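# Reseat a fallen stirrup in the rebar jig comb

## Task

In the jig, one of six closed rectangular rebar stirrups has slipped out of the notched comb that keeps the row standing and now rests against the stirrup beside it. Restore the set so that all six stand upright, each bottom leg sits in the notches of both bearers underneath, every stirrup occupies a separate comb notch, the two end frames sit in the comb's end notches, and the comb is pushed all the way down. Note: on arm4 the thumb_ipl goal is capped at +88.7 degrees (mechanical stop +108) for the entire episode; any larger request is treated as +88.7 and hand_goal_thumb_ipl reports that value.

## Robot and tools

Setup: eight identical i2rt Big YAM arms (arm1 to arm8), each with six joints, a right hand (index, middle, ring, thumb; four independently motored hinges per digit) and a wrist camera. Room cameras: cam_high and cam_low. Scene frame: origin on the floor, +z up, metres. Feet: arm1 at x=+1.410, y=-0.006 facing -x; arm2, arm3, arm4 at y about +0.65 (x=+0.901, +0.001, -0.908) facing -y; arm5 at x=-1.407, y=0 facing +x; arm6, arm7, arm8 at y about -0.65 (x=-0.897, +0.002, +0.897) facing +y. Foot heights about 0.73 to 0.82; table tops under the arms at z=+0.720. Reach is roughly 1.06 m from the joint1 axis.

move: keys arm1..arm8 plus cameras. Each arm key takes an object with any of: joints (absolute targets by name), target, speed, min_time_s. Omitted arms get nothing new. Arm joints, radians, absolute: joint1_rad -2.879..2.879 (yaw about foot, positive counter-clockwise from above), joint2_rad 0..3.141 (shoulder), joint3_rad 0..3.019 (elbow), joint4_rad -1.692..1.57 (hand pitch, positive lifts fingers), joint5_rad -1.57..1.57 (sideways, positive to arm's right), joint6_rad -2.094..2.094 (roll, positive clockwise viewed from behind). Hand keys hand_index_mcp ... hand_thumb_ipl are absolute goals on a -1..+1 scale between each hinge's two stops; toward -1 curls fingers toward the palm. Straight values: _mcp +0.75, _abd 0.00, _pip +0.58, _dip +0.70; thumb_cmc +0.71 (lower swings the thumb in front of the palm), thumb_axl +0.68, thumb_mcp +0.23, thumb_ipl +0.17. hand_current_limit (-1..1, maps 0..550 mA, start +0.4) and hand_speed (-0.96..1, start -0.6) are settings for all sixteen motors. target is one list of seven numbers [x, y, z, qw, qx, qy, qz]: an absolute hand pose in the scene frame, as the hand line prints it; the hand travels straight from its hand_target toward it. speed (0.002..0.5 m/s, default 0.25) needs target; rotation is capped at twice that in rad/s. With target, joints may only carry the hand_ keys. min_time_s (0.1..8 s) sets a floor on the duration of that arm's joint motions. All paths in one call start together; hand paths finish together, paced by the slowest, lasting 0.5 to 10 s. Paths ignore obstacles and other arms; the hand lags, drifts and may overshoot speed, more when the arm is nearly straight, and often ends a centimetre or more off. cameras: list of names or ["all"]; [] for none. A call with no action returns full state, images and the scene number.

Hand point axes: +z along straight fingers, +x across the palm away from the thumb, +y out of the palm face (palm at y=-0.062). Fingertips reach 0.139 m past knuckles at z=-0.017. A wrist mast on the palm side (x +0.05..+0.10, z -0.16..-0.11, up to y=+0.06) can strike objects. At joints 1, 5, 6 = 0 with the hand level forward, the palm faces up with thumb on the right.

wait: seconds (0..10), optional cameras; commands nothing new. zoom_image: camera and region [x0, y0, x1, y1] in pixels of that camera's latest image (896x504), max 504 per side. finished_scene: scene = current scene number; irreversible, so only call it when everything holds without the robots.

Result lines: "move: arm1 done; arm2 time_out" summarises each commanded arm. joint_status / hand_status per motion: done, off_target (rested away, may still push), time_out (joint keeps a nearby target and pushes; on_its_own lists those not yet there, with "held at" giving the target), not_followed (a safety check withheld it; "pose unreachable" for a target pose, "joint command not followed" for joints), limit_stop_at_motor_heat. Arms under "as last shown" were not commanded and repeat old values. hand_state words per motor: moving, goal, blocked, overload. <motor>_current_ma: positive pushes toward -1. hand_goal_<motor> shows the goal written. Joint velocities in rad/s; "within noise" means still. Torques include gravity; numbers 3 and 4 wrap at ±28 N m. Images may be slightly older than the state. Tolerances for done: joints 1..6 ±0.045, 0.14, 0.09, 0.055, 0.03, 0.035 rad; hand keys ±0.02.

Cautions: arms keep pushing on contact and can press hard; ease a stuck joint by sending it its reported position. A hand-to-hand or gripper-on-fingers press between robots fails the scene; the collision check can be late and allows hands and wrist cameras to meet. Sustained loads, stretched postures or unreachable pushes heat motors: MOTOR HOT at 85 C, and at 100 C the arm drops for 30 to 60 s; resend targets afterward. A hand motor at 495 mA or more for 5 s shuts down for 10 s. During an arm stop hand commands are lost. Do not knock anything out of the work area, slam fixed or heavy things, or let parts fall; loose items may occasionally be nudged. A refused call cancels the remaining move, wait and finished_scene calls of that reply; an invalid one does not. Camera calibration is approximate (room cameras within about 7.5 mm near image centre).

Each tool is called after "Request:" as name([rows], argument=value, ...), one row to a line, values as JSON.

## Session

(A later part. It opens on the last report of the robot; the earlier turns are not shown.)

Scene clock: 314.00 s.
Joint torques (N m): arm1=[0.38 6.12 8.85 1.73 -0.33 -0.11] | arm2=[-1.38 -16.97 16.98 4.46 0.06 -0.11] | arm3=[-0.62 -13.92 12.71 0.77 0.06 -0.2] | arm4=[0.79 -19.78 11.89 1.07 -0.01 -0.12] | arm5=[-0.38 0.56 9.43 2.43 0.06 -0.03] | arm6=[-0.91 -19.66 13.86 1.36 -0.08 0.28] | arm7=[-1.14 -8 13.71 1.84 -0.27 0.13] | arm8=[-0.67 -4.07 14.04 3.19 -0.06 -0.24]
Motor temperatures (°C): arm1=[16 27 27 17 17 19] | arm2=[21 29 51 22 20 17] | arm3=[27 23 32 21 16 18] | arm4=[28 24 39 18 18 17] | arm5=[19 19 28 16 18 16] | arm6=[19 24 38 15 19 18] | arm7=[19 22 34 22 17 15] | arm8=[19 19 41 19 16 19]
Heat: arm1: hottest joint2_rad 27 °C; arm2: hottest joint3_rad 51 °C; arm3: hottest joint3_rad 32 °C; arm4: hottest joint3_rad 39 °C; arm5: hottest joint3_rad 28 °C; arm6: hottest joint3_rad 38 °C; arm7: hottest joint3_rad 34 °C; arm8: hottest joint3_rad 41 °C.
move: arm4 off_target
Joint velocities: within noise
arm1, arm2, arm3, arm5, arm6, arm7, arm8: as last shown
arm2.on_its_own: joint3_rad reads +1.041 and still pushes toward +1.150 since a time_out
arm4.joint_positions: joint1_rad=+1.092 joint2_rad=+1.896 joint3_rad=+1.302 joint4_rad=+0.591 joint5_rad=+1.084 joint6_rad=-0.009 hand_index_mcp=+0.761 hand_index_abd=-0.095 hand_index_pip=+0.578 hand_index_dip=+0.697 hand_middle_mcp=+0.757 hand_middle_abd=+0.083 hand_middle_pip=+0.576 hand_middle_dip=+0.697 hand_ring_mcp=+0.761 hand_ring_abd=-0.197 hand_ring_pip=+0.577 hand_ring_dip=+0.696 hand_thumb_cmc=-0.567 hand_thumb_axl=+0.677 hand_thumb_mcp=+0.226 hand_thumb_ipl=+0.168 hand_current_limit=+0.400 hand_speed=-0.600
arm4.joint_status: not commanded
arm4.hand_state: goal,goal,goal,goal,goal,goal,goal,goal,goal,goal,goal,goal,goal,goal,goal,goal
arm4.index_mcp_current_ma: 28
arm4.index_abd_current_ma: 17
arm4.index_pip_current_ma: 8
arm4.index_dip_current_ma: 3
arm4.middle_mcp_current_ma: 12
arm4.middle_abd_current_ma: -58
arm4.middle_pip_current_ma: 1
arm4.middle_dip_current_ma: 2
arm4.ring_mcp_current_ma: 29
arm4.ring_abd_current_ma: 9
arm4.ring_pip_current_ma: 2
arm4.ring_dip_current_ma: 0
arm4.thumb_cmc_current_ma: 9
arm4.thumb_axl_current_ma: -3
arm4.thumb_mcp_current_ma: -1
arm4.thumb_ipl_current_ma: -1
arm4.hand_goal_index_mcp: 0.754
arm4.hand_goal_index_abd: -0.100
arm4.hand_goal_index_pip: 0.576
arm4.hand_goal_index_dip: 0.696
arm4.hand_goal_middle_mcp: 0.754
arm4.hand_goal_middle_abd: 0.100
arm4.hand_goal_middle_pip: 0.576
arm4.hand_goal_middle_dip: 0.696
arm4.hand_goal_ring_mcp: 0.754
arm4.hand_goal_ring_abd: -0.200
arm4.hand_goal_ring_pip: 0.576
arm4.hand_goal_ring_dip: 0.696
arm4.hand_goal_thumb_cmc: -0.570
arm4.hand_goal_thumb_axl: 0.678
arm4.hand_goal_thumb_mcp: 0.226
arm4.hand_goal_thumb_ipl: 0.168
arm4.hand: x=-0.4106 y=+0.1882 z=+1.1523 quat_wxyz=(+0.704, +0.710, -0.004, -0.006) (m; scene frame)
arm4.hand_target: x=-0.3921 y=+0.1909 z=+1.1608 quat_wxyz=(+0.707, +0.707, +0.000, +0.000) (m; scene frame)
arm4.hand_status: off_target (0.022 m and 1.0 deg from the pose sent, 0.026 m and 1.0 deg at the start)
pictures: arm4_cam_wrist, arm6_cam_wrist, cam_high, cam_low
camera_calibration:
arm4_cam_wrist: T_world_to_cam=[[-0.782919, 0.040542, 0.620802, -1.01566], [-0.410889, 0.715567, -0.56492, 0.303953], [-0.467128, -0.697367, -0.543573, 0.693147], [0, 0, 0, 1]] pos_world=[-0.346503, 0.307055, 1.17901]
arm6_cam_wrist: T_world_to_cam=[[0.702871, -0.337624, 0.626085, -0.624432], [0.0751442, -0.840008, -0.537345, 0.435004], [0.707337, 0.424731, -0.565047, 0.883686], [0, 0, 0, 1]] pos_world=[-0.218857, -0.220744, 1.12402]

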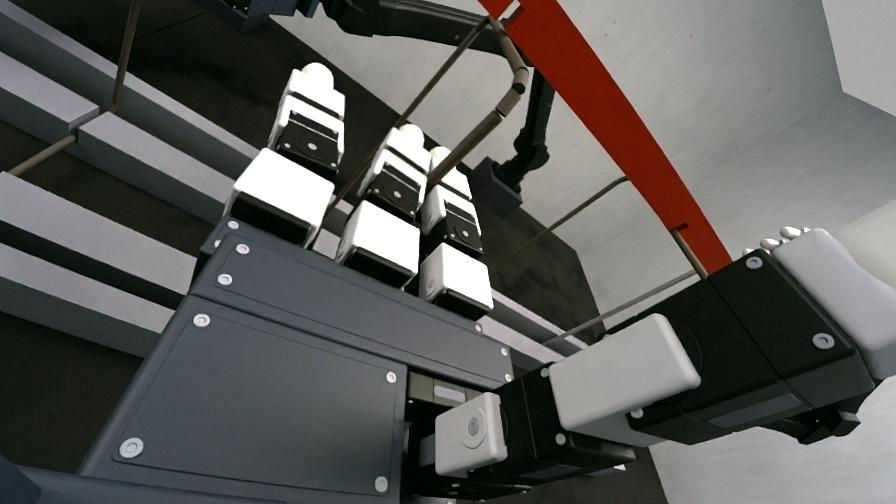

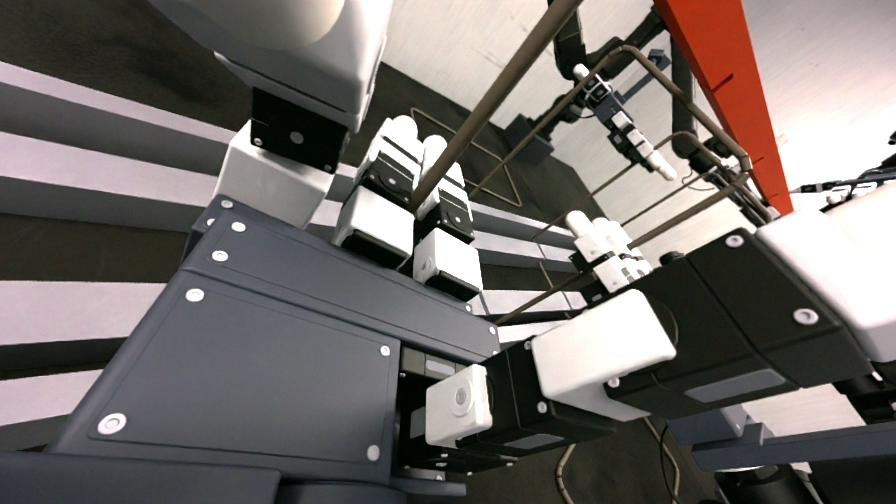

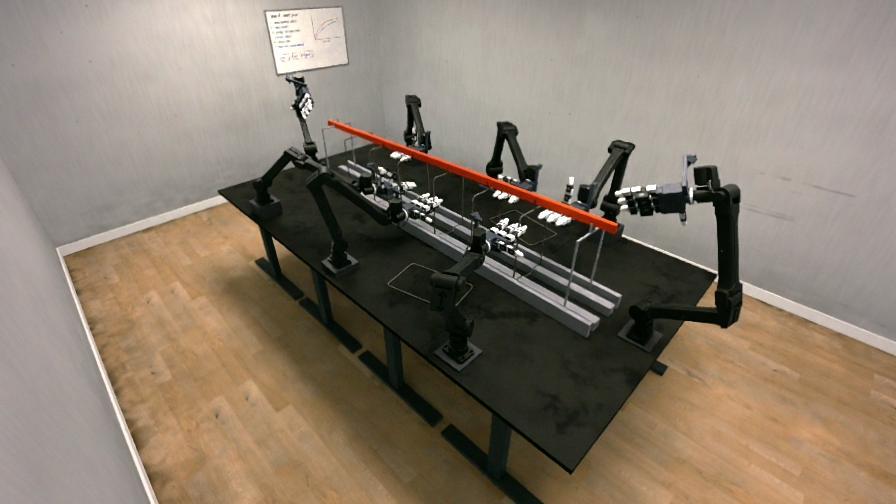

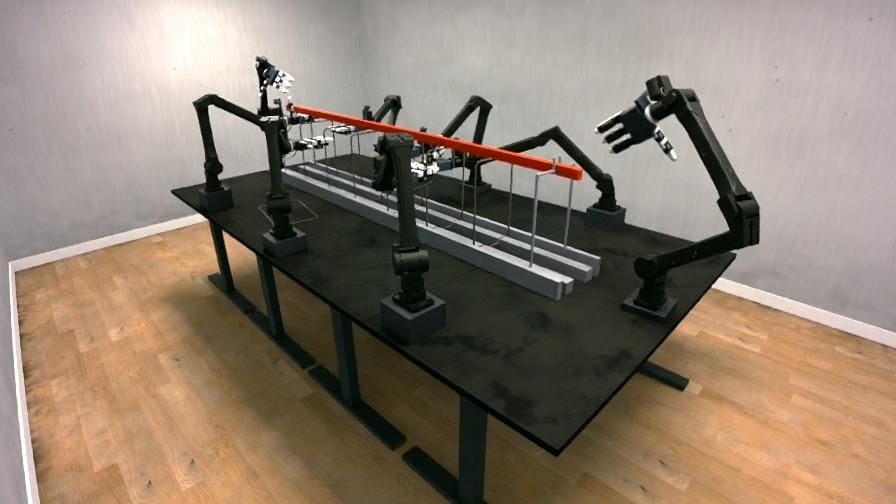

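Request:
move(cameras=["arm3_cam_wrist", "arm8_cam_wrist", "arm7_cam_wrist", "arm2_cam_wrist", "arm4_cam_wrist", "arm6_cam_wrist"])

Request:
zoom_image(camera="arm3_cam_wrist", region=[420, 0, 560, 110])

Request:
zoom_image(camera="arm8_cam_wrist", region=[450, 0, 590, 110])

Request:
zoom_image(camera="arm2_cam_wrist", region=[440, 220, 660, 340])

Scene clock: 319.70 s.
Joint torques (N m): arm1=[0.38 6.36 8.69 1.66 -0.38 -0.2] | arm2=[-1.38 -17.03 16.99 4.46 0.06 -0.11] | arm3=[-0.62 -13.92 12.71 0.77 0.06 -0.21] | arm4=[0.79 -19.78 11.99 1.26 0.04 -0.12] | arm5=[-0.38 0.62 9.43 2.44 0.06 -0.03] | arm6=[-0.91 -19.55 13.87 1.37 -0.09 0.28] | arm7=[-1.14 -8.23 13.64 1.83 -0.28 0.13] | arm8=[-0.56 -4.13 14.06 3.17 -0.05 -0.23]
Motor temperatures (°C): arm1=[16 27 27 17 17 19] | arm2=[21 29 52 22 20 17] | arm3=[27 23 32 21 16 17] | arm4=[28 24 38 18 18 17] | arm5=[19 19 28 16 18 16] | arm6=[19 24 38 15 19 18] | arm7=[19 22 34 22 17 15] | arm8=[19 19 41 19 16 19]
Heat: arm1: hottest joint2_rad 27 °C; arm2: hottest joint3_rad 52 °C; arm3: hottest joint3_rad 32 °C; arm4: hottest joint3_rad 38 °C; arm5: hottest joint3_rad 28 °C; arm6: hottest joint3_rad 38 °C; arm7: hottest joint3_rad 34 °C; arm8: hottest joint3_rad 41 °C.
Joint velocities: within noise
arm1.joint_positions: joint1_rad=-0.255 joint2_rad=+0.577 joint3_rad=+1.767 joint4_rad=-1.583 joint5_rad=-0.468 joint6_rad=+0.886 hand_index_mcp=+0.755 hand_index_abd=+0.001 hand_index_pip=+0.577 hand_index_dip=+0.696 hand_middle_mcp=+0.755 hand_middle_abd=+0.001 hand_middle_pip=+0.577 hand_middle_dip=+0.696 hand_ring_mcp=+0.756 hand_ring_abd=+0.001 hand_ring_pip=+0.577 hand_ring_dip=+0.696 hand_thumb_cmc=+0.715 hand_thumb_axl=+0.677 hand_thumb_mcp=+0.226 hand_thumb_ipl=+0.168 hand_current_limit=+0.400 hand_speed=-0.600
arm1.joint_status: not commanded
arm1.hand_state: goal,goal,goal,goal,goal,goal,goal,goal,goal,goal,goal,goal,goal,goal,goal,goal
arm1.index_mcp_current_ma: 0
arm1.index_abd_current_ma: 0
arm1.index_pip_current_ma: 0
arm1.index_dip_current_ma: 0
arm1.middle_mcp_current_ma: 0
arm1.middle_abd_current_ma: 0
arm1.middle_pip_current_ma: 0
arm1.middle_dip_current_ma: 0
arm1.ring_mcp_current_ma: 0
arm1.ring_abd_current_ma: 0
arm1.ring_pip_current_ma: 0
arm1.ring_dip_current_ma: 0
arm1.thumb_cmc_current_ma: 0
arm1.thumb_axl_current_ma: 0
arm1.thumb_mcp_current_ma: 0
arm1.thumb_ipl_current_ma: 0
arm1.hand_goal_index_mcp: 0.754
arm1.hand_goal_index_abd: 0.000
arm1.hand_goal_index_pip: 0.576
arm1.hand_goal_index_dip: 0.696
arm1.hand_goal_middle_mcp: 0.754
arm1.hand_goal_middle_abd: 0.000
arm1.hand_goal_middle_pip: 0.576
arm1.hand_goal_middle_dip: 0.696
arm1.hand_goal_ring_mcp: 0.754
arm1.hand_goal_ring_abd: 0.000
arm1.hand_goal_ring_pip: 0.576
arm1.hand_goal_ring_dip: 0.696
arm1.hand_goal_thumb_cmc: 0.714
arm1.hand_goal_thumb_axl: 0.678
arm1.hand_goal_thumb_mcp: 0.226
arm1.hand_goal_thumb_ipl: 0.168
arm1.hand: x=+1.2665 y=+0.0303 z=+1.4081 quat_wxyz=(+0.568, +0.297, -0.764, -0.067) (m; scene frame)
arm1.hand_target: x=+1.2701 y=+0.0299 z=+1.4197 quat_wxyz=(+0.573, +0.298, -0.760, -0.075) (m; scene frame)
arm1.hand_status: not commanded
arm2.joint_positions: joint1_rad=+0.076 joint2_rad=+1.541 joint3_rad=+1.041 joint4_rad=+0.625 joint5_rad=+0.059 joint6_rad=+0.006 hand_index_mcp=+0.782 hand_index_abd=+0.001 hand_index_pip=+0.577 hand_index_dip=+0.696 hand_middle_mcp=+0.778 hand_middle_abd=+0.001 hand_middle_pip=+0.577 hand_middle_dip=+0.696 hand_ring_mcp=+0.775 hand_ring_abd=+0.001 hand_ring_pip=+0.577 hand_ring_dip=+0.696 hand_thumb_cmc=-0.568 hand_thumb_axl=+0.677 hand_thumb_mcp=+0.226 hand_thumb_ipl=+0.168 hand_current_limit=+0.400 hand_speed=-0.600
arm2.joint_status: not commanded
arm2.hand_state: blocked,goal,goal,goal,blocked,goal,goal,goal,blocked,goal,goal,goal,goal,goal,goal,goal
arm2.index_mcp_current_ma: 16
arm2.index_abd_current_ma: 0
arm2.index_pip_current_ma: 0
arm2.index_dip_current_ma: 0
arm2.middle_mcp_current_ma: 12
arm2.middle_abd_current_ma: 0
arm2.middle_pip_current_ma: 0
arm2.middle_dip_current_ma: 0
arm2.ring_mcp_current_ma: 9
arm2.ring_abd_current_ma: 0
arm2.ring_pip_current_ma: 0
arm2.ring_dip_current_ma: 0
arm2.thumb_cmc_current_ma: 0
arm2.thumb_axl_current_ma: 0
arm2.thumb_mcp_current_ma: 0
arm2.thumb_ipl_current_ma: 0
arm2.hand_goal_index_mcp: 0.754
arm2.hand_goal_index_abd: 0.000
arm2.hand_goal_index_pip: 0.576
arm2.hand_goal_index_dip: 0.696
arm2.hand_goal_middle_mcp: 0.754
arm2.hand_goal_middle_abd: 0.000
arm2.hand_goal_middle_pip: 0.576
arm2.hand_goal_middle_dip: 0.696
arm2.hand_goal_ring_mcp: 0.754
arm2.hand_goal_ring_abd: 0.000
arm2.hand_goal_ring_pip: 0.576
arm2.hand_goal_ring_dip: 0.696
arm2.hand_goal_thumb_cmc: -0.570
arm2.hand_goal_thumb_axl: 0.678
arm2.hand_goal_thumb_mcp: 0.226
arm2.hand_goal_thumb_ipl: 0.168
arm2.on_its_own: joint3_rad reads +1.041 and still pushes toward +1.150 since a time_out
arm2.hand: x=+0.9202 y=+0.0059 z=+1.2669 quat_wxyz=(+0.751, +0.660, +0.005, +0.006) (m; scene frame)
arm2.hand_target: x=+0.9110 y=+0.0336 z=+1.3769 quat_wxyz=(+0.816, +0.579, -0.001, +0.001) (m; scene frame)
arm2.hand_status: not commanded
arm3.joint_positions: joint1_rad=+1.087 joint2_rad=+1.867 joint3_rad=+1.362 joint4_rad=+0.482 joint5_rad=+1.040 joint6_rad=+0.018 hand_index_mcp=+0.763 hand_index_abd=-0.056 hand_index_pip=+0.577 hand_index_dip=+0.696 hand_middle_mcp=+0.763 hand_middle_abd=+0.052 hand_middle_pip=+0.577 hand_middle_dip=+0.696 hand_ring_mcp=+0.762 hand_ring_abd=-0.197 hand_ring_pip=+0.577 hand_ring_dip=+0.696 hand_thumb_cmc=+0.722 hand_thumb_axl=+0.677 hand_thumb_mcp=+0.226 hand_thumb_ipl=+0.168 hand_current_limit=+0.400 hand_speed=-0.600
arm3.joint_status: not commanded
arm3.hand_state: goal,blocked,goal,goal,goal,blocked,goal,goal,goal,goal,goal,goal,goal,goal,goal,goal
arm3.index_mcp_current_ma: 22
arm3.index_abd_current_ma: 117
arm3.index_pip_current_ma: 1
arm3.index_dip_current_ma: 0
arm3.middle_mcp_current_ma: 21
arm3.middle_abd_current_ma: -131
arm3.middle_pip_current_ma: 1
arm3.middle_dip_current_ma: 0
arm3.ring_mcp_current_ma: 18
arm3.ring_abd_current_ma: 5
arm3.ring_pip_current_ma: 1
arm3.ring_dip_current_ma: 0
arm3.thumb_cmc_current_ma: 17
arm3.thumb_axl_current_ma: -1
arm3.thumb_mcp_current_ma: 0
arm3.thumb_ipl_current_ma: 0
arm3.hand_goal_index_mcp: 0.754
arm3.hand_goal_index_abd: -0.100
arm3.hand_goal_index_pip: 0.576
arm3.hand_goal_index_dip: 0.696
arm3.hand_goal_middle_mcp: 0.754
arm3.hand_goal_middle_abd: 0.100
arm3.hand_goal_middle_pip: 0.576
arm3.hand_goal_middle_dip: 0.696
arm3.hand_goal_ring_mcp: 0.754
arm3.hand_goal_ring_abd: -0.200
arm3.hand_goal_ring_pip: 0.576
arm3.hand_goal_ring_dip: 0.696
arm3.hand_goal_thumb_cmc: 0.714
arm3.hand_goal_thumb_axl: 0.678
arm3.hand_goal_thumb_mcp: 0.226
arm3.hand_goal_thumb_ipl: 0.168
arm3.hand: x=+0.5038 y=+0.1880 z=+1.1698 quat_wxyz=(+0.708, +0.707, +0.002, +0.009) (m; scene frame)
arm3.hand_target: x=+0.5097 y=+0.1747 z=+1.1676 quat_wxyz=(+0.707, +0.707, +0.000, +0.000) (m; scene frame)
arm3.hand_status: not commanded
arm4.joint_positions: joint1_rad=+1.092 joint2_rad=+1.896 joint3_rad=+1.302 joint4_rad=+0.590 joint5_rad=+1.084 joint6_rad=-0.009 hand_index_mcp=+0.761 hand_index_abd=-0.095 hand_index_pip=+0.578 hand_index_dip=+0.697 hand_middle_mcp=+0.757 hand_middle_abd=+0.083 hand_middle_pip=+0.576 hand_middle_dip=+0.697 hand_ring_mcp=+0.761 hand_ring_abd=-0.197 hand_ring_pip=+0.577 hand_ring_dip=+0.696 hand_thumb_cmc=-0.567 hand_thumb_axl=+0.677 hand_thumb_mcp=+0.226 hand_thumb_ipl=+0.168 hand_current_limit=+0.400 hand_speed=-0.600
arm4.joint_status: not commanded
arm4.hand_state: goal,goal,goal,goal,goal,goal,goal,goal,goal,goal,goal,goal,goal,goal,goal,goal
arm4.index_mcp_current_ma: 28
arm4.index_abd_current_ma: 17
arm4.index_pip_current_ma: 8
arm4.index_dip_current_ma: 3
arm4.middle_mcp_current_ma: 12
arm4.middle_abd_current_ma: -58
arm4.middle_pip_current_ma: 1
arm4.middle_dip_current_ma: 2
arm4.ring_mcp_current_ma: 29
arm4.ring_abd_current_ma: 9
arm4.ring_pip_current_ma: 2
arm4.ring_dip_current_ma: 0
arm4.thumb_cmc_current_ma: 9
arm4.thumb_axl_current_ma: -3
arm4.thumb_mcp_current_ma: -1
arm4.thumb_ipl_current_ma: -1
arm4.hand_goal_index_mcp: 0.754
arm4.hand_goal_index_abd: -0.100
arm4.hand_goal_index_pip: 0.576
arm4.hand_goal_index_dip: 0.696
arm4.hand_goal_middle_mcp: 0.754
arm4.hand_goal_middle_abd: 0.100
arm4.hand_goal_middle_pip: 0.576
arm4.hand_goal_middle_dip: 0.696
arm4.hand_goal_ring_mcp: 0.754
arm4.hand_goal_ring_abd: -0.200
arm4.hand_goal_ring_pip: 0.576
arm4.hand_goal_ring_dip: 0.696
arm4.hand_goal_thumb_cmc: -0.570
arm4.hand_goal_thumb_axl: 0.678
arm4.hand_goal_thumb_mcp: 0.226
arm4.hand_goal_thumb_ipl: 0.168
arm4.hand: x=-0.4106 y=+0.1882 z=+1.1523 quat_wxyz=(+0.704, +0.711, -0.004, -0.006) (m; scene frame)
arm4.hand_target: x=-0.3920 y=+0.1909 z=+1.1608 quat_wxyz=(+0.707, +0.707, +0.000, +0.000) (m; scene frame)
arm4.hand_status: off_target (0.022 m and 1.0 deg from the pose sent, 0.026 m and 1.0 deg at the start)
arm5.joint_positions: joint1_rad=-0.432 joint2_rad=+0.645 joint3_rad=+1.439 joint4_rad=-1.339 joint5_rad=-0.024 joint6_rad=+1.060 hand_index_mcp=+0.755 hand_index_abd=+0.000 hand_index_pip=+0.577 hand_index_dip=+0.696 hand_middle_mcp=+0.755 hand_middle_abd=+0.000 hand_middle_pip=+0.577 hand_middle_dip=+0.696 hand_ring_mcp=+0.755 hand_ring_abd=+0.000 hand_ring_pip=+0.577 hand_ring_dip=+0.696 hand_thumb_cmc=+0.715 hand_thumb_axl=+0.677 hand_thumb_mcp=+0.226 hand_thumb_ipl=+0.168 hand_current_limit=+0.400 hand_speed=-0.600
arm5.joint_status: not commanded
arm5.hand_state: goal,goal,goal,goal,goal,goal,goal,goal,goal,goal,goal,goal,goal,goal,goal,goal
arm5.index_mcp_current_ma: 2
arm5.index_abd_current_ma: 0
arm5.index_pip_current_ma: 1
arm5.index_dip_current_ma: 0
arm5.middle_mcp_current_ma: 2
arm5.middle_abd_current_ma: 0
arm5.middle_pip_current_ma: 1
arm5.middle_dip_current_ma: 0
arm5.ring_mcp_current_ma: 2
arm5.ring_abd_current_ma: 0
arm5.ring_pip_current_ma: 1
arm5.ring_dip_current_ma: 0
arm5.thumb_cmc_current_ma: 2
arm5.thumb_axl_current_ma: -1
arm5.thumb_mcp_current_ma: 0
arm5.thumb_ipl_current_ma: -1
arm5.hand_goal_index_mcp: 0.754
arm5.hand_goal_index_abd: 0.000
arm5.hand_goal_index_pip: 0.576
arm5.hand_goal_index_dip: 0.696
arm5.hand_goal_middle_mcp: 0.754
arm5.hand_goal_middle_abd: 0.000
arm5.hand_goal_middle_pip: 0.576
arm5.hand_goal_middle_dip: 0.696
arm5.hand_goal_ring_mcp: 0.754
arm5.hand_goal_ring_abd: 0.000
arm5.hand_goal_ring_pip: 0.576
arm5.hand_goal_ring_dip: 0.696
arm5.hand_goal_thumb_cmc: 0.714
arm5.hand_goal_thumb_axl: 0.678
arm5.hand_goal_thumb_mcp: 0.226
arm5.hand_goal_thumb_ipl: 0.168
arm5.hand: x=-1.2037 y=-0.1706 z=+1.3222 quat_wxyz=(+0.202, +0.869, +0.061, +0.447) (m; scene frame)
arm5.hand_target: x=-1.2070 y=-0.1693 z=+1.3377 quat_wxyz=(+0.209, +0.860, +0.061, +0.461) (m; scene frame)
arm5.hand_status: not commanded
arm6.joint_positions: joint1_rad=-1.092 joint2_rad=+2.418 joint3_rad=+2.089 joint4_rad=+0.313 joint5_rad=-0.655 joint6_rad=-0.023 hand_index_mcp=+0.761 hand_index_abd=-0.095 hand_index_pip=+0.579 hand_index_dip=+0.696 hand_middle_mcp=+0.778 hand_middle_abd=+0.093 hand_middle_pip=+0.576 hand_middle_dip=+0.696 hand_ring_mcp=-0.499 hand_ring_abd=-0.201 hand_ring_pip=-0.199 hand_ring_dip=+0.696 hand_thumb_cmc=-0.572 hand_thumb_axl=+0.677 hand_thumb_mcp=+0.226 hand_thumb_ipl=+0.168 hand_current_limit=+0.400 hand_speed=-0.600
arm6.joint_status: not commanded
arm6.hand_state: goal,blocked,goal,goal,blocked,blocked,goal,goal,goal,goal,goal,goal,goal,goal,goal,goal
arm6.index_mcp_current_ma: 1
arm6.index_abd_current_ma: 10
arm6.index_pip_current_ma: 0
arm6.index_dip_current_ma: 0
arm6.middle_mcp_current_ma: 13
arm6.middle_abd_current_ma: -11
arm6.middle_pip_current_ma: 0
arm6.middle_dip_current_ma: 0
arm6.ring_mcp_current_ma: 0
arm6.ring_abd_current_ma: 0
arm6.ring_pip_current_ma: 0
arm6.ring_dip_current_ma: 0
arm6.thumb_cmc_current_ma: 0
arm6.thumb_axl_current_ma: 0
arm6.thumb_mcp_current_ma: 0
arm6.thumb_ipl_current_ma: 0
arm6.hand_goal_index_mcp: 0.754
arm6.hand_goal_index_abd: -0.120
arm6.hand_goal_index_pip: 0.576
arm6.hand_goal_index_dip: 0.696
arm6.hand_goal_middle_mcp: 0.754
arm6.hand_goal_middle_abd: 0.120
arm6.hand_goal_middle_pip: 0.576
arm6.hand_goal_middle_dip: 0.696
arm6.hand_goal_ring_mcp: -0.500
arm6.hand_goal_ring_abd: -0.200
arm6.hand_goal_ring_pip: -0.200
arm6.hand_goal_ring_dip: 0.696
arm6.hand_goal_thumb_cmc: -0.570
arm6.hand_goal_thumb_axl: 0.678
arm6.hand_goal_thumb_mcp: 0.226
arm6.hand_goal_thumb_ipl: 0.168
arm6.hand: x=-0.1102 y=-0.1354 z=+1.0966 quat_wxyz=(+0.147, +0.148, +0.695, +0.688) (m; scene frame)
arm6.hand_target: x=-0.0936 y=-0.1435 z=+1.0955 quat_wxyz=(+0.153, +0.154, +0.690, +0.690) (m; scene frame)
arm6.hand_status: not commanded
arm7.joint_positions: joint1_rad=-0.510 joint2_rad=+1.340 joint3_rad=+0.546 joint4_rad=+0.817 joint5_rad=-0.550 joint6_rad=+0.001 hand_index_mcp=+0.756 hand_index_abd=-0.059 hand_index_pip=+0.574 hand_index_dip=+0.696 hand_middle_mcp=+0.757 hand_middle_abd=+0.042 hand_middle_pip=+0.575 hand_middle_dip=+0.696 hand_ring_mcp=+0.761 hand_ring_abd=-0.200 hand_ring_pip=+0.577 hand_ring_dip=+0.696 hand_thumb_cmc=+0.720 hand_thumb_axl=+0.677 hand_thumb_mcp=+0.226 hand_thumb_ipl=+0.168 hand_current_limit=+0.400 hand_speed=-0.600
arm7.joint_status: not commanded
arm7.hand_state: goal,blocked,goal,goal,goal,blocked,goal,goal,goal,goal,goal,goal,goal,goal,goal,goal
arm7.index_mcp_current_ma: 9
arm7.index_abd_current_ma: 158
arm7.index_pip_current_ma: -8
arm7.index_dip_current_ma: 0
arm7.middle_mcp_current_ma: 13
arm7.middle_abd_current_ma: -225
arm7.middle_pip_current_ma: -4
arm7.middle_dip_current_ma: -1
arm7.ring_mcp_current_ma: 28
arm7.ring_abd_current_ma: -1
arm7.ring_pip_current_ma: 3
arm7.ring_dip_current_ma: 0
arm7.thumb_cmc_current_ma: 25
arm7.thumb_axl_current_ma: -3
arm7.thumb_mcp_current_ma: -1
arm7.thumb_ipl_current_ma: -1
arm7.hand_goal_index_mcp: 0.754
arm7.hand_goal_index_abd: -0.100
arm7.hand_goal_index_pip: 0.576
arm7.hand_goal_index_dip: 0.696
arm7.hand_goal_middle_mcp: 0.754
arm7.hand_goal_middle_abd: 0.100
arm7.hand_goal_middle_pip: 0.576
arm7.hand_goal_middle_dip: 0.696
arm7.hand_goal_ring_mcp: 0.754
arm7.hand_goal_ring_abd: -0.200
arm7.hand_goal_ring_pip: 0.576
arm7.hand_goal_ring_dip: 0.696
arm7.hand_goal_thumb_cmc: 0.714
arm7.hand_goal_thumb_axl: 0.678
arm7.hand_goal_thumb_mcp: 0.226
arm7.hand_goal_thumb_ipl: 0.168
arm7.hand: x=+0.2044 y=-0.1947 z=+1.0942 quat_wxyz=(+0.000, -0.003, +0.695, +0.719) (m; scene frame)
arm7.hand_target: x=+0.2161 y=-0.1852 z=+1.1088 quat_wxyz=(+0.000, +0.000, +0.688, +0.725) (m; scene frame)
arm7.hand_status: not commanded
arm8.joint_positions: joint1_rad=+0.433 joint2_rad=+0.957 joint3_rad=+0.597 joint4_rad=+0.357 joint5_rad=+0.441 joint6_rad=-0.013 hand_index_mcp=+0.763 hand_index_abd=-0.027 hand_index_pip=+0.577 hand_index_dip=+0.696 hand_middle_mcp=+0.762 hand_middle_abd=+0.059 hand_middle_pip=+0.577 hand_middle_dip=+0.696 hand_ring_mcp=+0.761 hand_ring_abd=-0.197 hand_ring_pip=+0.577 hand_ring_dip=+0.696 hand_thumb_cmc=+0.721 hand_thumb_axl=+0.677 hand_thumb_mcp=+0.225 hand_thumb_ipl=+0.168 hand_current_limit=+0.400 hand_speed=-0.600
arm8.joint_status: not commanded
arm8.hand_state: goal,blocked,goal,goal,goal,blocked,goal,goal,goal,goal,goal,goal,goal,goal,goal,goal
arm8.index_mcp_current_ma: 45
arm8.index_abd_current_ma: 203
arm8.index_pip_current_ma: 4
arm8.index_dip_current_ma: 0
arm8.middle_mcp_current_ma: 43
arm8.middle_abd_current_ma: -178
arm8.middle_pip_current_ma: 4
arm8.middle_dip_current_ma: 0
arm8.ring_mcp_current_ma: 38
arm8.ring_abd_current_ma: 14
arm8.ring_pip_current_ma: 4
arm8.ring_dip_current_ma: 0
arm8.thumb_cmc_current_ma: 33
arm8.thumb_axl_current_ma: -4
arm8.thumb_mcp_current_ma: -4
arm8.thumb_ipl_current_ma: -2
arm8.hand_goal_index_mcp: 0.754
arm8.hand_goal_index_abd: -0.074
arm8.hand_goal_index_pip: 0.576
arm8.hand_goal_index_dip: 0.696
arm8.hand_goal_middle_mcp: 0.754
arm8.hand_goal_middle_abd: 0.100
arm8.hand_goal_middle_pip: 0.576
arm8.hand_goal_middle_dip: 0.696
arm8.hand_goal_ring_mcp: 0.754
arm8.hand_goal_ring_abd: -0.200
arm8.hand_goal_ring_pip: 0.576
arm8.hand_goal_ring_dip: 0.696
arm8.hand_goal_thumb_cmc: 0.714
arm8.hand_goal_thumb_axl: 0.678
arm8.hand_goal_thumb_mcp: 0.226
arm8.hand_goal_thumb_ipl: 0.168
arm8.hand: x=+0.7881 y=-0.2079 z=+1.1632 quat_wxyz=(+0.004, -0.010, +0.706, +0.708) (m; scene frame)
arm8.hand_target: x=+0.7895 y=-0.2023 z=+1.1960 quat_wxyz=(+0.000, +0.000, +0.685, +0.728) (m; scene frame)
arm8.hand_status: not commanded
pictures: arm2_cam_wrist, arm3_cam_wrist, arm4_cam_wrist, arm6_cam_wrist, arm7_cam_wrist, arm8_cam_wrist
camera_calibration:
arm2_cam_wrist: T_world_to_cam=[[-0.754284, 0.0576282, 0.654014, -0.101231], [-0.482736, 0.626486, -0.611949, 1.17353], [-0.444996, -0.777299, -0.444729, 1.107], [0, 0, 0, 1]] pos_world=[0.982759, 0.131104, 1.27666]
arm3_cam_wrist: T_world_to_cam=[[-0.774987, 0.0433222, 0.63049, -0.329367], [-0.426482, 0.700379, -0.572348, 0.704583], [-0.466378, -0.712455, -0.524309, 1.1153], [0, 0, 0, 1]] pos_world=[0.565388, 0.315395, 1.19569]
arm4_cam_wrist: T_world_to_cam=[[-0.782701, 0.0404065, 0.621085, -1.01574], [-0.411091, 0.715685, -0.564624, 0.303484], [-0.467316, -0.697254, -0.543556, 0.693021], [0, 0, 0, 1]] pos_world=[-0.346402, 0.307055, 1.17891]
arm6_cam_wrist: T_world_to_cam=[[0.702871, -0.337624, 0.626085, -0.624432], [0.0751442, -0.840008, -0.537345, 0.435004], [0.707337, 0.424731, -0.565047, 0.883686], [0, 0, 0, 1]] pos_world=[-0.218857, -0.220744, 1.12402]
arm7_cam_wrist: T_world_to_cam=[[0.793134, -0.00947577, 0.608973, -0.798385], [0.403524, -0.740752, -0.53708, 0.309954], [0.456187, 0.671712, -0.583692, 0.79675], [0, 0, 0, 1]] pos_world=[0.144685, -0.313153, 1.11772]
arm8_cam_wrist: T_world_to_cam=[[0.77467, 0.0740924, 0.62801, -1.28394], [0.491148, -0.696048, -0.523727, 0.0366012], [0.398321, 0.714162, -0.575598, 0.629552], [0, 0, 0, 1]] pos_world=[0.725891, -0.328995, 1.18787]

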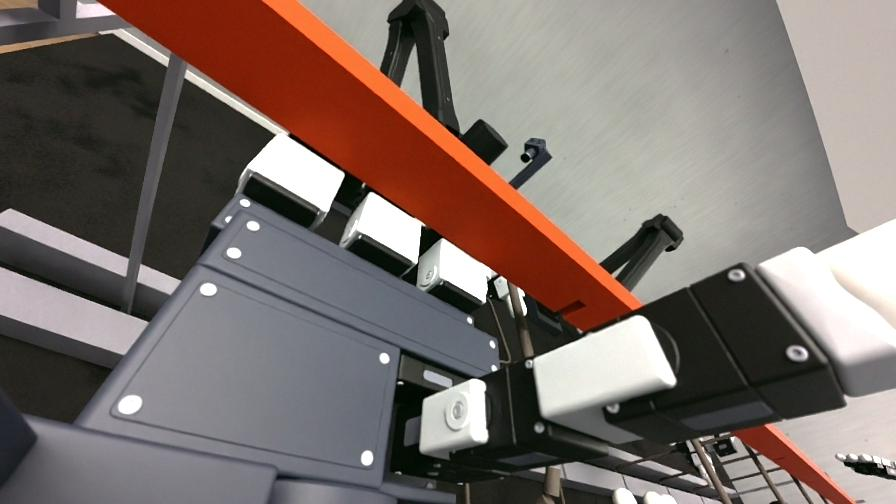

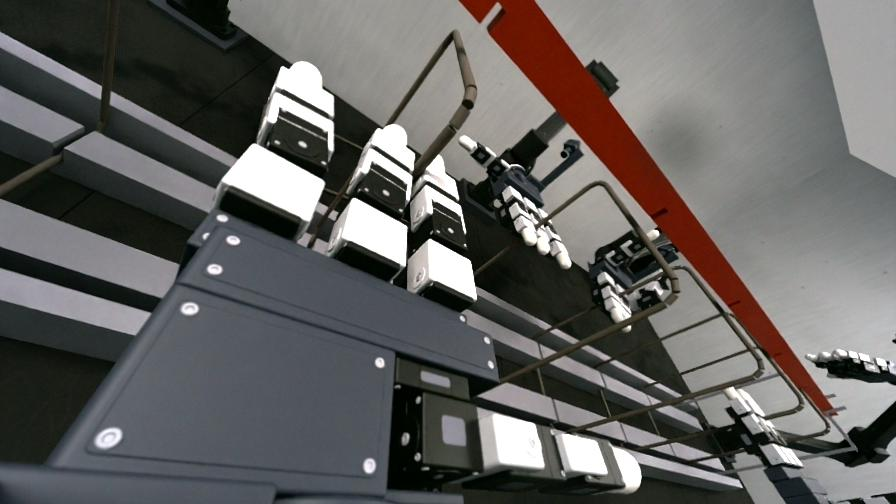

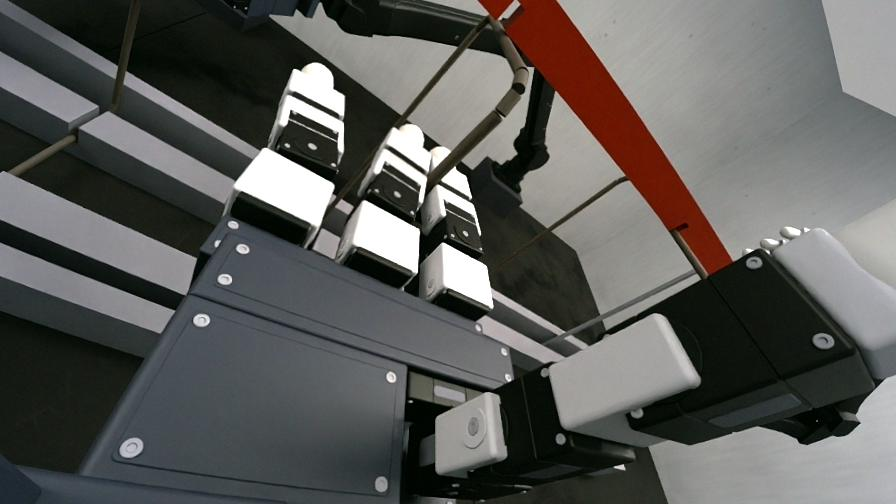

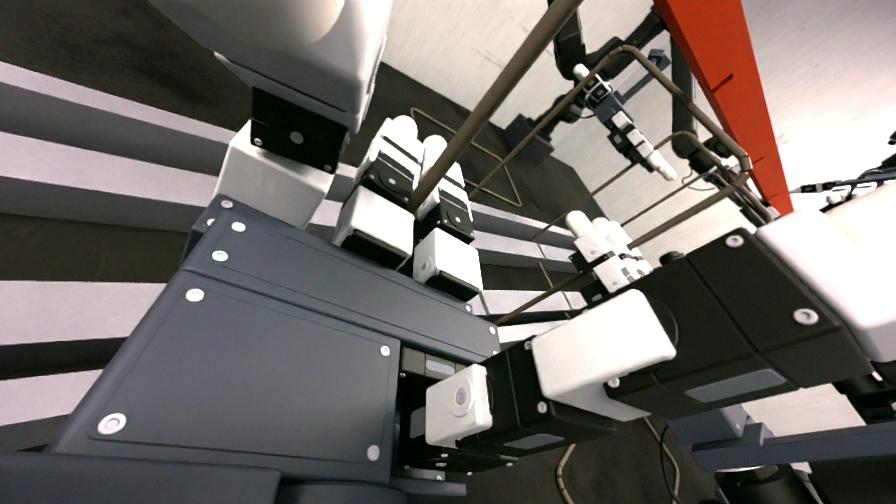

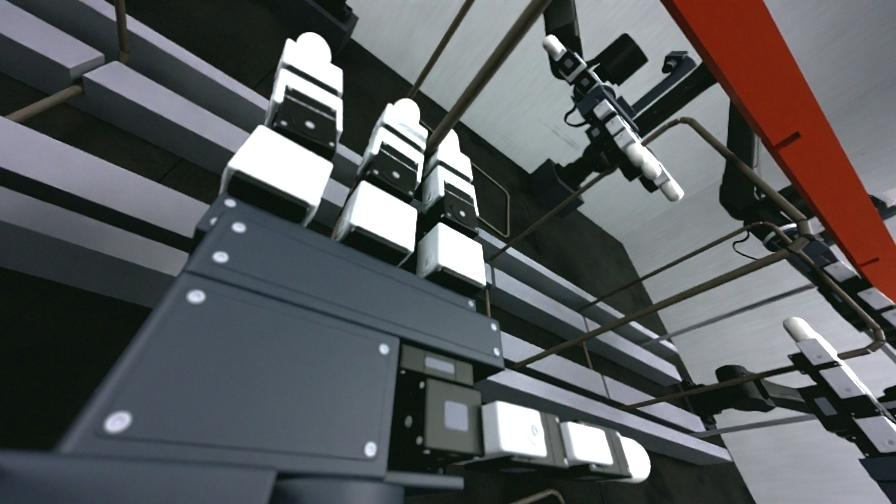

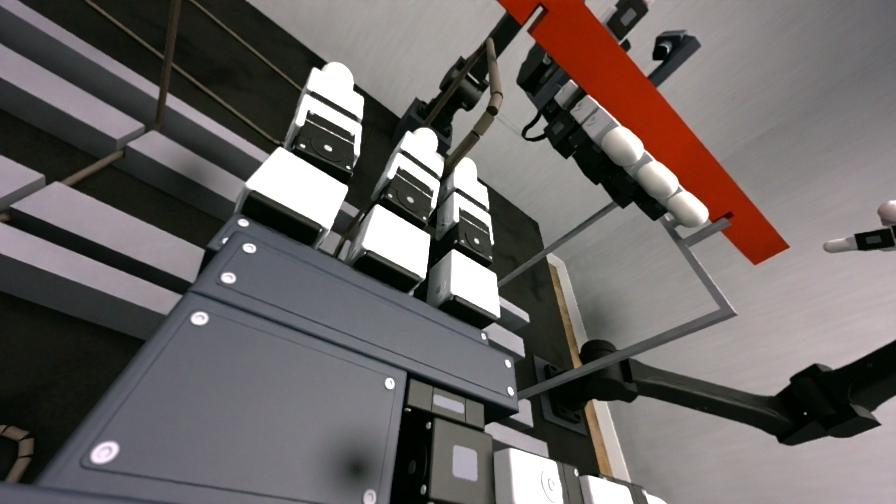

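Scaled by 3.600.

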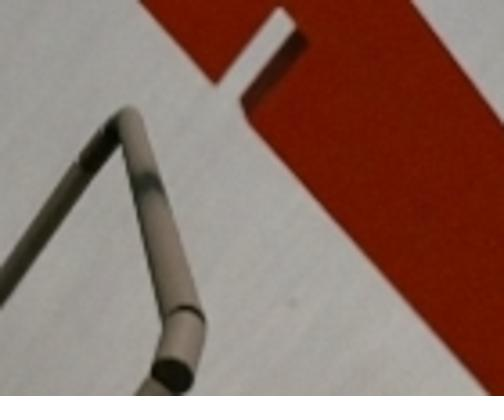

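Scaled by 3.600.

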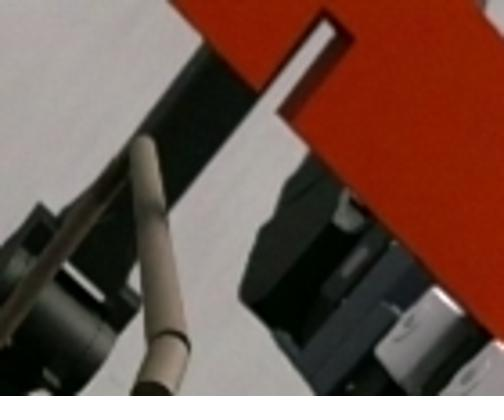

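Scaled by 2.291.

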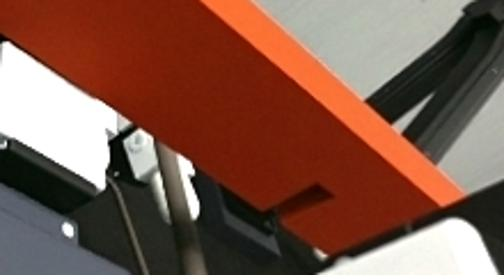

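Request:
move(arm4={"target": [-0.386, 0.190, 1.161, 0.7071, 0.7071, 0.0, 0.0], "speed": 0.04}, arm6={"target": [-0.087, -0.142, 1.096, 0.1530, 0.1530, 0.6903, 0.6903], "speed": 0.04}, arm2={"joints": {"joint3_rad": 1.13, "joint4_rad": 0.67}, "min_time_s": 2}, cameras=["arm4_cam_wrist"])

Request:
zoom_image(camera="arm4_cam_wrist", region=[440, 0, 600, 120])

Scene clock: 326.20 s.
Joint torques (N m): arm1=[0.85 5.6 8.75 1.69 -0.27 -0.17] | arm2=[-1.49 -17.03 15.49 4.89 0.06 -0.11] | arm3=[-0.62 -13.98 12.7 0.76 0.06 -0.2] | arm4=[-0.21 -19.14 11.66 0.96 0.06 -0.13] | arm5=[-0.32 0.56 9.43 2.44 0.06 -0.03] | arm6=[-0.85 -19.78 13.9 1.36 -0.14 0.27] | arm7=[-1.2 -8 13.64 1.85 -0.28 0.12] | arm8=[-0.56 -4.19 14.06 3.17 -0.06 -0.22]
Motor temperatures (°C): arm1=[16 27 27 17 17 19] | arm2=[21 29 52 22 19 17] | arm3=[27 23 32 21 16 17] | arm4=[28 25 38 18 18 17] | arm5=[19 19 28 16 18 16] | arm6=[19 24 38 15 19 18] | arm7=[19 22 33 22 17 15] | arm8=[19 19 41 19 16 19]
Heat: arm1: hottest joint2_rad 27 °C; arm2: hottest joint3_rad 52 °C; arm3: hottest joint3_rad 32 °C; arm4: hottest joint3_rad 38 °C; arm5: hottest joint3_rad 28 °C; arm6: hottest joint3_rad 38 °C; arm7: hottest joint3_rad 33 °C; arm8: hottest joint3_rad 41 °C.
move: arm2 done; arm4 off_target; arm6 off_target
Joint velocities: within noise
arm1, arm3, arm5, arm7, arm8: as last shown
arm2.joint_positions: joint1_rad=+0.076 joint2_rad=+1.541 joint3_rad=+1.041 joint4_rad=+0.625 joint5_rad=+0.059 joint6_rad=+0.006 hand_index_mcp=+0.782 hand_index_abd=+0.001 hand_index_pip=+0.577 hand_index_dip=+0.696 hand_middle_mcp=+0.778 hand_middle_abd=+0.001 hand_middle_pip=+0.577 hand_middle_dip=+0.696 hand_ring_mcp=+0.775 hand_ring_abd=+0.001 hand_ring_pip=+0.577 hand_ring_dip=+0.696 hand_thumb_cmc=-0.568 hand_thumb_axl=+0.677 hand_thumb_mcp=+0.226 hand_thumb_ipl=+0.168 hand_current_limit=+0.400 hand_speed=-0.600
arm2.joint_status: all done
arm2.hand_state: blocked,goal,goal,goal,blocked,goal,goal,goal,blocked,goal,goal,goal,goal,goal,goal,goal
arm2.index_mcp_current_ma: 16
arm2.index_abd_current_ma: 0
arm2.index_pip_current_ma: 0
arm2.index_dip_current_ma: 0
arm2.middle_mcp_current_ma: 12
arm2.middle_abd_current_ma: 0
arm2.middle_pip_current_ma: 0
arm2.middle_dip_current_ma: 0
arm2.ring_mcp_current_ma: 9
arm2.ring_abd_current_ma: 0
arm2.ring_pip_current_ma: 0
arm2.ring_dip_current_ma: 0
arm2.thumb_cmc_current_ma: 0
arm2.thumb_axl_current_ma: 0
arm2.thumb_mcp_current_ma: 0
arm2.thumb_ipl_current_ma: 0
arm2.hand_goal_index_mcp: 0.754
arm2.hand_goal_index_abd: 0.000
arm2.hand_goal_index_pip: 0.576
arm2.hand_goal_index_dip: 0.696
arm2.hand_goal_middle_mcp: 0.754
arm2.hand_goal_middle_abd: 0.000
arm2.hand_goal_middle_pip: 0.576
arm2.hand_goal_middle_dip: 0.696
arm2.hand_goal_ring_mcp: 0.754
arm2.hand_goal_ring_abd: 0.000
arm2.hand_goal_ring_pip: 0.576
arm2.hand_goal_ring_dip: 0.696
arm2.hand_goal_thumb_cmc: -0.570
arm2.hand_goal_thumb_axl: 0.678
arm2.hand_goal_thumb_mcp: 0.226
arm2.hand_goal_thumb_ipl: 0.168
arm2.hand: x=+0.9202 y=+0.0059 z=+1.2669 quat_wxyz=(+0.751, +0.660, +0.005, +0.006) (m; scene frame)
arm2.hand_target: x=+0.9108 y=+0.0344 z=+1.3676 quat_wxyz=(+0.813, +0.583, -0.001, +0.001) (m; scene frame)
arm2.hand_status: not commanded
arm4.joint_positions: joint1_rad=+1.096 joint2_rad=+1.906 joint3_rad=+1.318 joint4_rad=+0.585 joint5_rad=+1.087 joint6_rad=-0.010 hand_index_mcp=+0.761 hand_index_abd=-0.097 hand_index_pip=+0.578 hand_index_dip=+0.697 hand_middle_mcp=+0.758 hand_middle_abd=+0.086 hand_middle_pip=+0.576 hand_middle_dip=+0.697 hand_ring_mcp=+0.761 hand_ring_abd=-0.197 hand_ring_pip=+0.577 hand_ring_dip=+0.696 hand_thumb_cmc=-0.567 hand_thumb_axl=+0.677 hand_thumb_mcp=+0.226 hand_thumb_ipl=+0.168 hand_current_limit=+0.400 hand_speed=-0.600
arm4.joint_status: not commanded
arm4.hand_state: goal,goal,goal,goal,goal,goal,goal,goal,goal,goal,goal,goal,goal,goal,goal,goal
arm4.index_mcp_current_ma: 29
arm4.index_abd_current_ma: 10
arm4.index_pip_current_ma: 8
arm4.index_dip_current_ma: 3
arm4.middle_mcp_current_ma: 15
arm4.middle_abd_current_ma: -49
arm4.middle_pip_current_ma: 1
arm4.middle_dip_current_ma: 2
arm4.ring_mcp_current_ma: 29
arm4.ring_abd_current_ma: 9
arm4.ring_pip_current_ma: 2
arm4.ring_dip_current_ma: 0
arm4.thumb_cmc_current_ma: 9
arm4.thumb_axl_current_ma: -3
arm4.thumb_mcp_current_ma: -1
arm4.thumb_ipl_current_ma: -1
arm4.hand_goal_index_mcp: 0.754
arm4.hand_goal_index_abd: -0.100
arm4.hand_goal_index_pip: 0.576
arm4.hand_goal_index_dip: 0.696
arm4.hand_goal_middle_mcp: 0.754
arm4.hand_goal_middle_abd: 0.100
arm4.hand_goal_middle_pip: 0.576
arm4.hand_goal_middle_dip: 0.696
arm4.hand_goal_ring_mcp: 0.754
arm4.hand_goal_ring_abd: -0.200
arm4.hand_goal_ring_pip: 0.576
arm4.hand_goal_ring_dip: 0.696
arm4.hand_goal_thumb_cmc: -0.570
arm4.hand_goal_thumb_axl: 0.678
arm4.hand_goal_thumb_mcp: 0.226
arm4.hand_goal_thumb_ipl: 0.168
arm4.hand: x=-0.4053 y=+0.1880 z=+1.1525 quat_wxyz=(+0.704, +0.710, -0.003, -0.006) (m; scene frame)
arm4.hand_target: x=-0.3870 y=+0.1908 z=+1.1608 quat_wxyz=(+0.707, +0.707, +0.000, +0.000) (m; scene frame)
arm4.hand_status: off_target (0.021 m and 1.0 deg from the pose sent, 0.026 m and 1.0 deg at the start)
arm6.joint_positions: joint1_rad=-1.094 joint2_rad=+2.432 joint3_rad=+2.116 joint4_rad=+0.300 joint5_rad=-0.656 joint6_rad=-0.023 hand_index_mcp=+0.761 hand_index_abd=-0.095 hand_index_pip=+0.579 hand_index_dip=+0.696 hand_middle_mcp=+0.778 hand_middle_abd=+0.093 hand_middle_pip=+0.576 hand_middle_dip=+0.696 hand_ring_mcp=-0.499 hand_ring_abd=-0.201 hand_ring_pip=-0.199 hand_ring_dip=+0.696 hand_thumb_cmc=-0.572 hand_thumb_axl=+0.677 hand_thumb_mcp=+0.226 hand_thumb_ipl=+0.168 hand_current_limit=+0.400 hand_speed=-0.600
arm6.joint_status: not commanded
arm6.hand_state: goal,blocked,goal,goal,blocked,blocked,goal,goal,goal,goal,goal,goal,goal,goal,goal,goal
arm6.index_mcp_current_ma: 1
arm6.index_abd_current_ma: 10
arm6.index_pip_current_ma: 0
arm6.index_dip_current_ma: 0
arm6.middle_mcp_current_ma: 13
arm6.middle_abd_current_ma: -11
arm6.middle_pip_current_ma: 0
arm6.middle_dip_current_ma: 0
arm6.ring_mcp_current_ma: 0
arm6.ring_abd_current_ma: 0
arm6.ring_pip_current_ma: 0
arm6.ring_dip_current_ma: 0
arm6.thumb_cmc_current_ma: 0
arm6.thumb_axl_current_ma: 0
arm6.thumb_mcp_current_ma: 0
arm6.thumb_ipl_current_ma: 0
arm6.hand_goal_index_mcp: 0.754
arm6.hand_goal_index_abd: -0.120
arm6.hand_goal_index_pip: 0.576
arm6.hand_goal_index_dip: 0.696
arm6.hand_goal_middle_mcp: 0.754
arm6.hand_goal_middle_abd: 0.120
arm6.hand_goal_middle_pip: 0.576
arm6.hand_goal_middle_dip: 0.696
arm6.hand_goal_ring_mcp: -0.500
arm6.hand_goal_ring_abd: -0.200
arm6.hand_goal_ring_pip: -0.200
arm6.hand_goal_ring_dip: 0.696
arm6.hand_goal_thumb_cmc: -0.570
arm6.hand_goal_thumb_axl: 0.678
arm6.hand_goal_thumb_mcp: 0.226
arm6.hand_goal_thumb_ipl: 0.168
arm6.hand: x=-0.1054 y=-0.1351 z=+1.0969 quat_wxyz=(+0.148, +0.149, +0.695, +0.688) (m; scene frame)
arm6.hand_target: x=-0.0891 y=-0.1434 z=+1.0956 quat_wxyz=(+0.153, +0.154, +0.690, +0.690) (m; scene frame)
arm6.hand_status: off_target (0.020 m and 1.0 deg from the pose sent, 0.024 m and 1.0 deg at the start)
pictures: arm4_cam_wrist
camera_calibration:
arm4_cam_wrist: T_world_to_cam=[[-0.782456, 0.0398796, 0.621428, -1.01195], [-0.411925, 0.715251, -0.564566, 0.305587], [-0.466991, -0.697729, -0.543225, 0.695355], [0, 0, 0, 1]] pos_world=[-0.341202, 0.306954, 1.17911]

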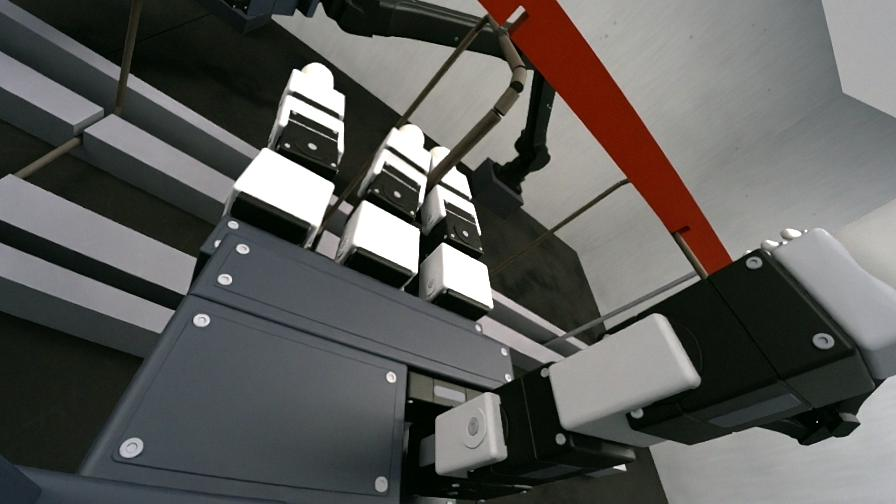

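Scaled by 3.150.

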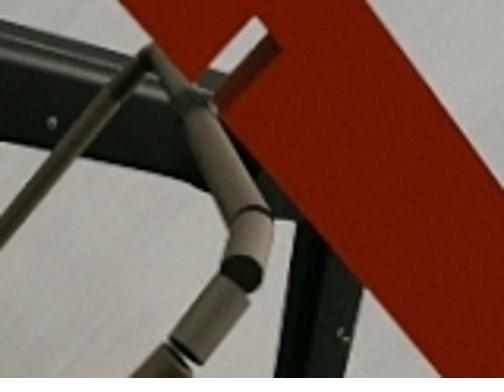

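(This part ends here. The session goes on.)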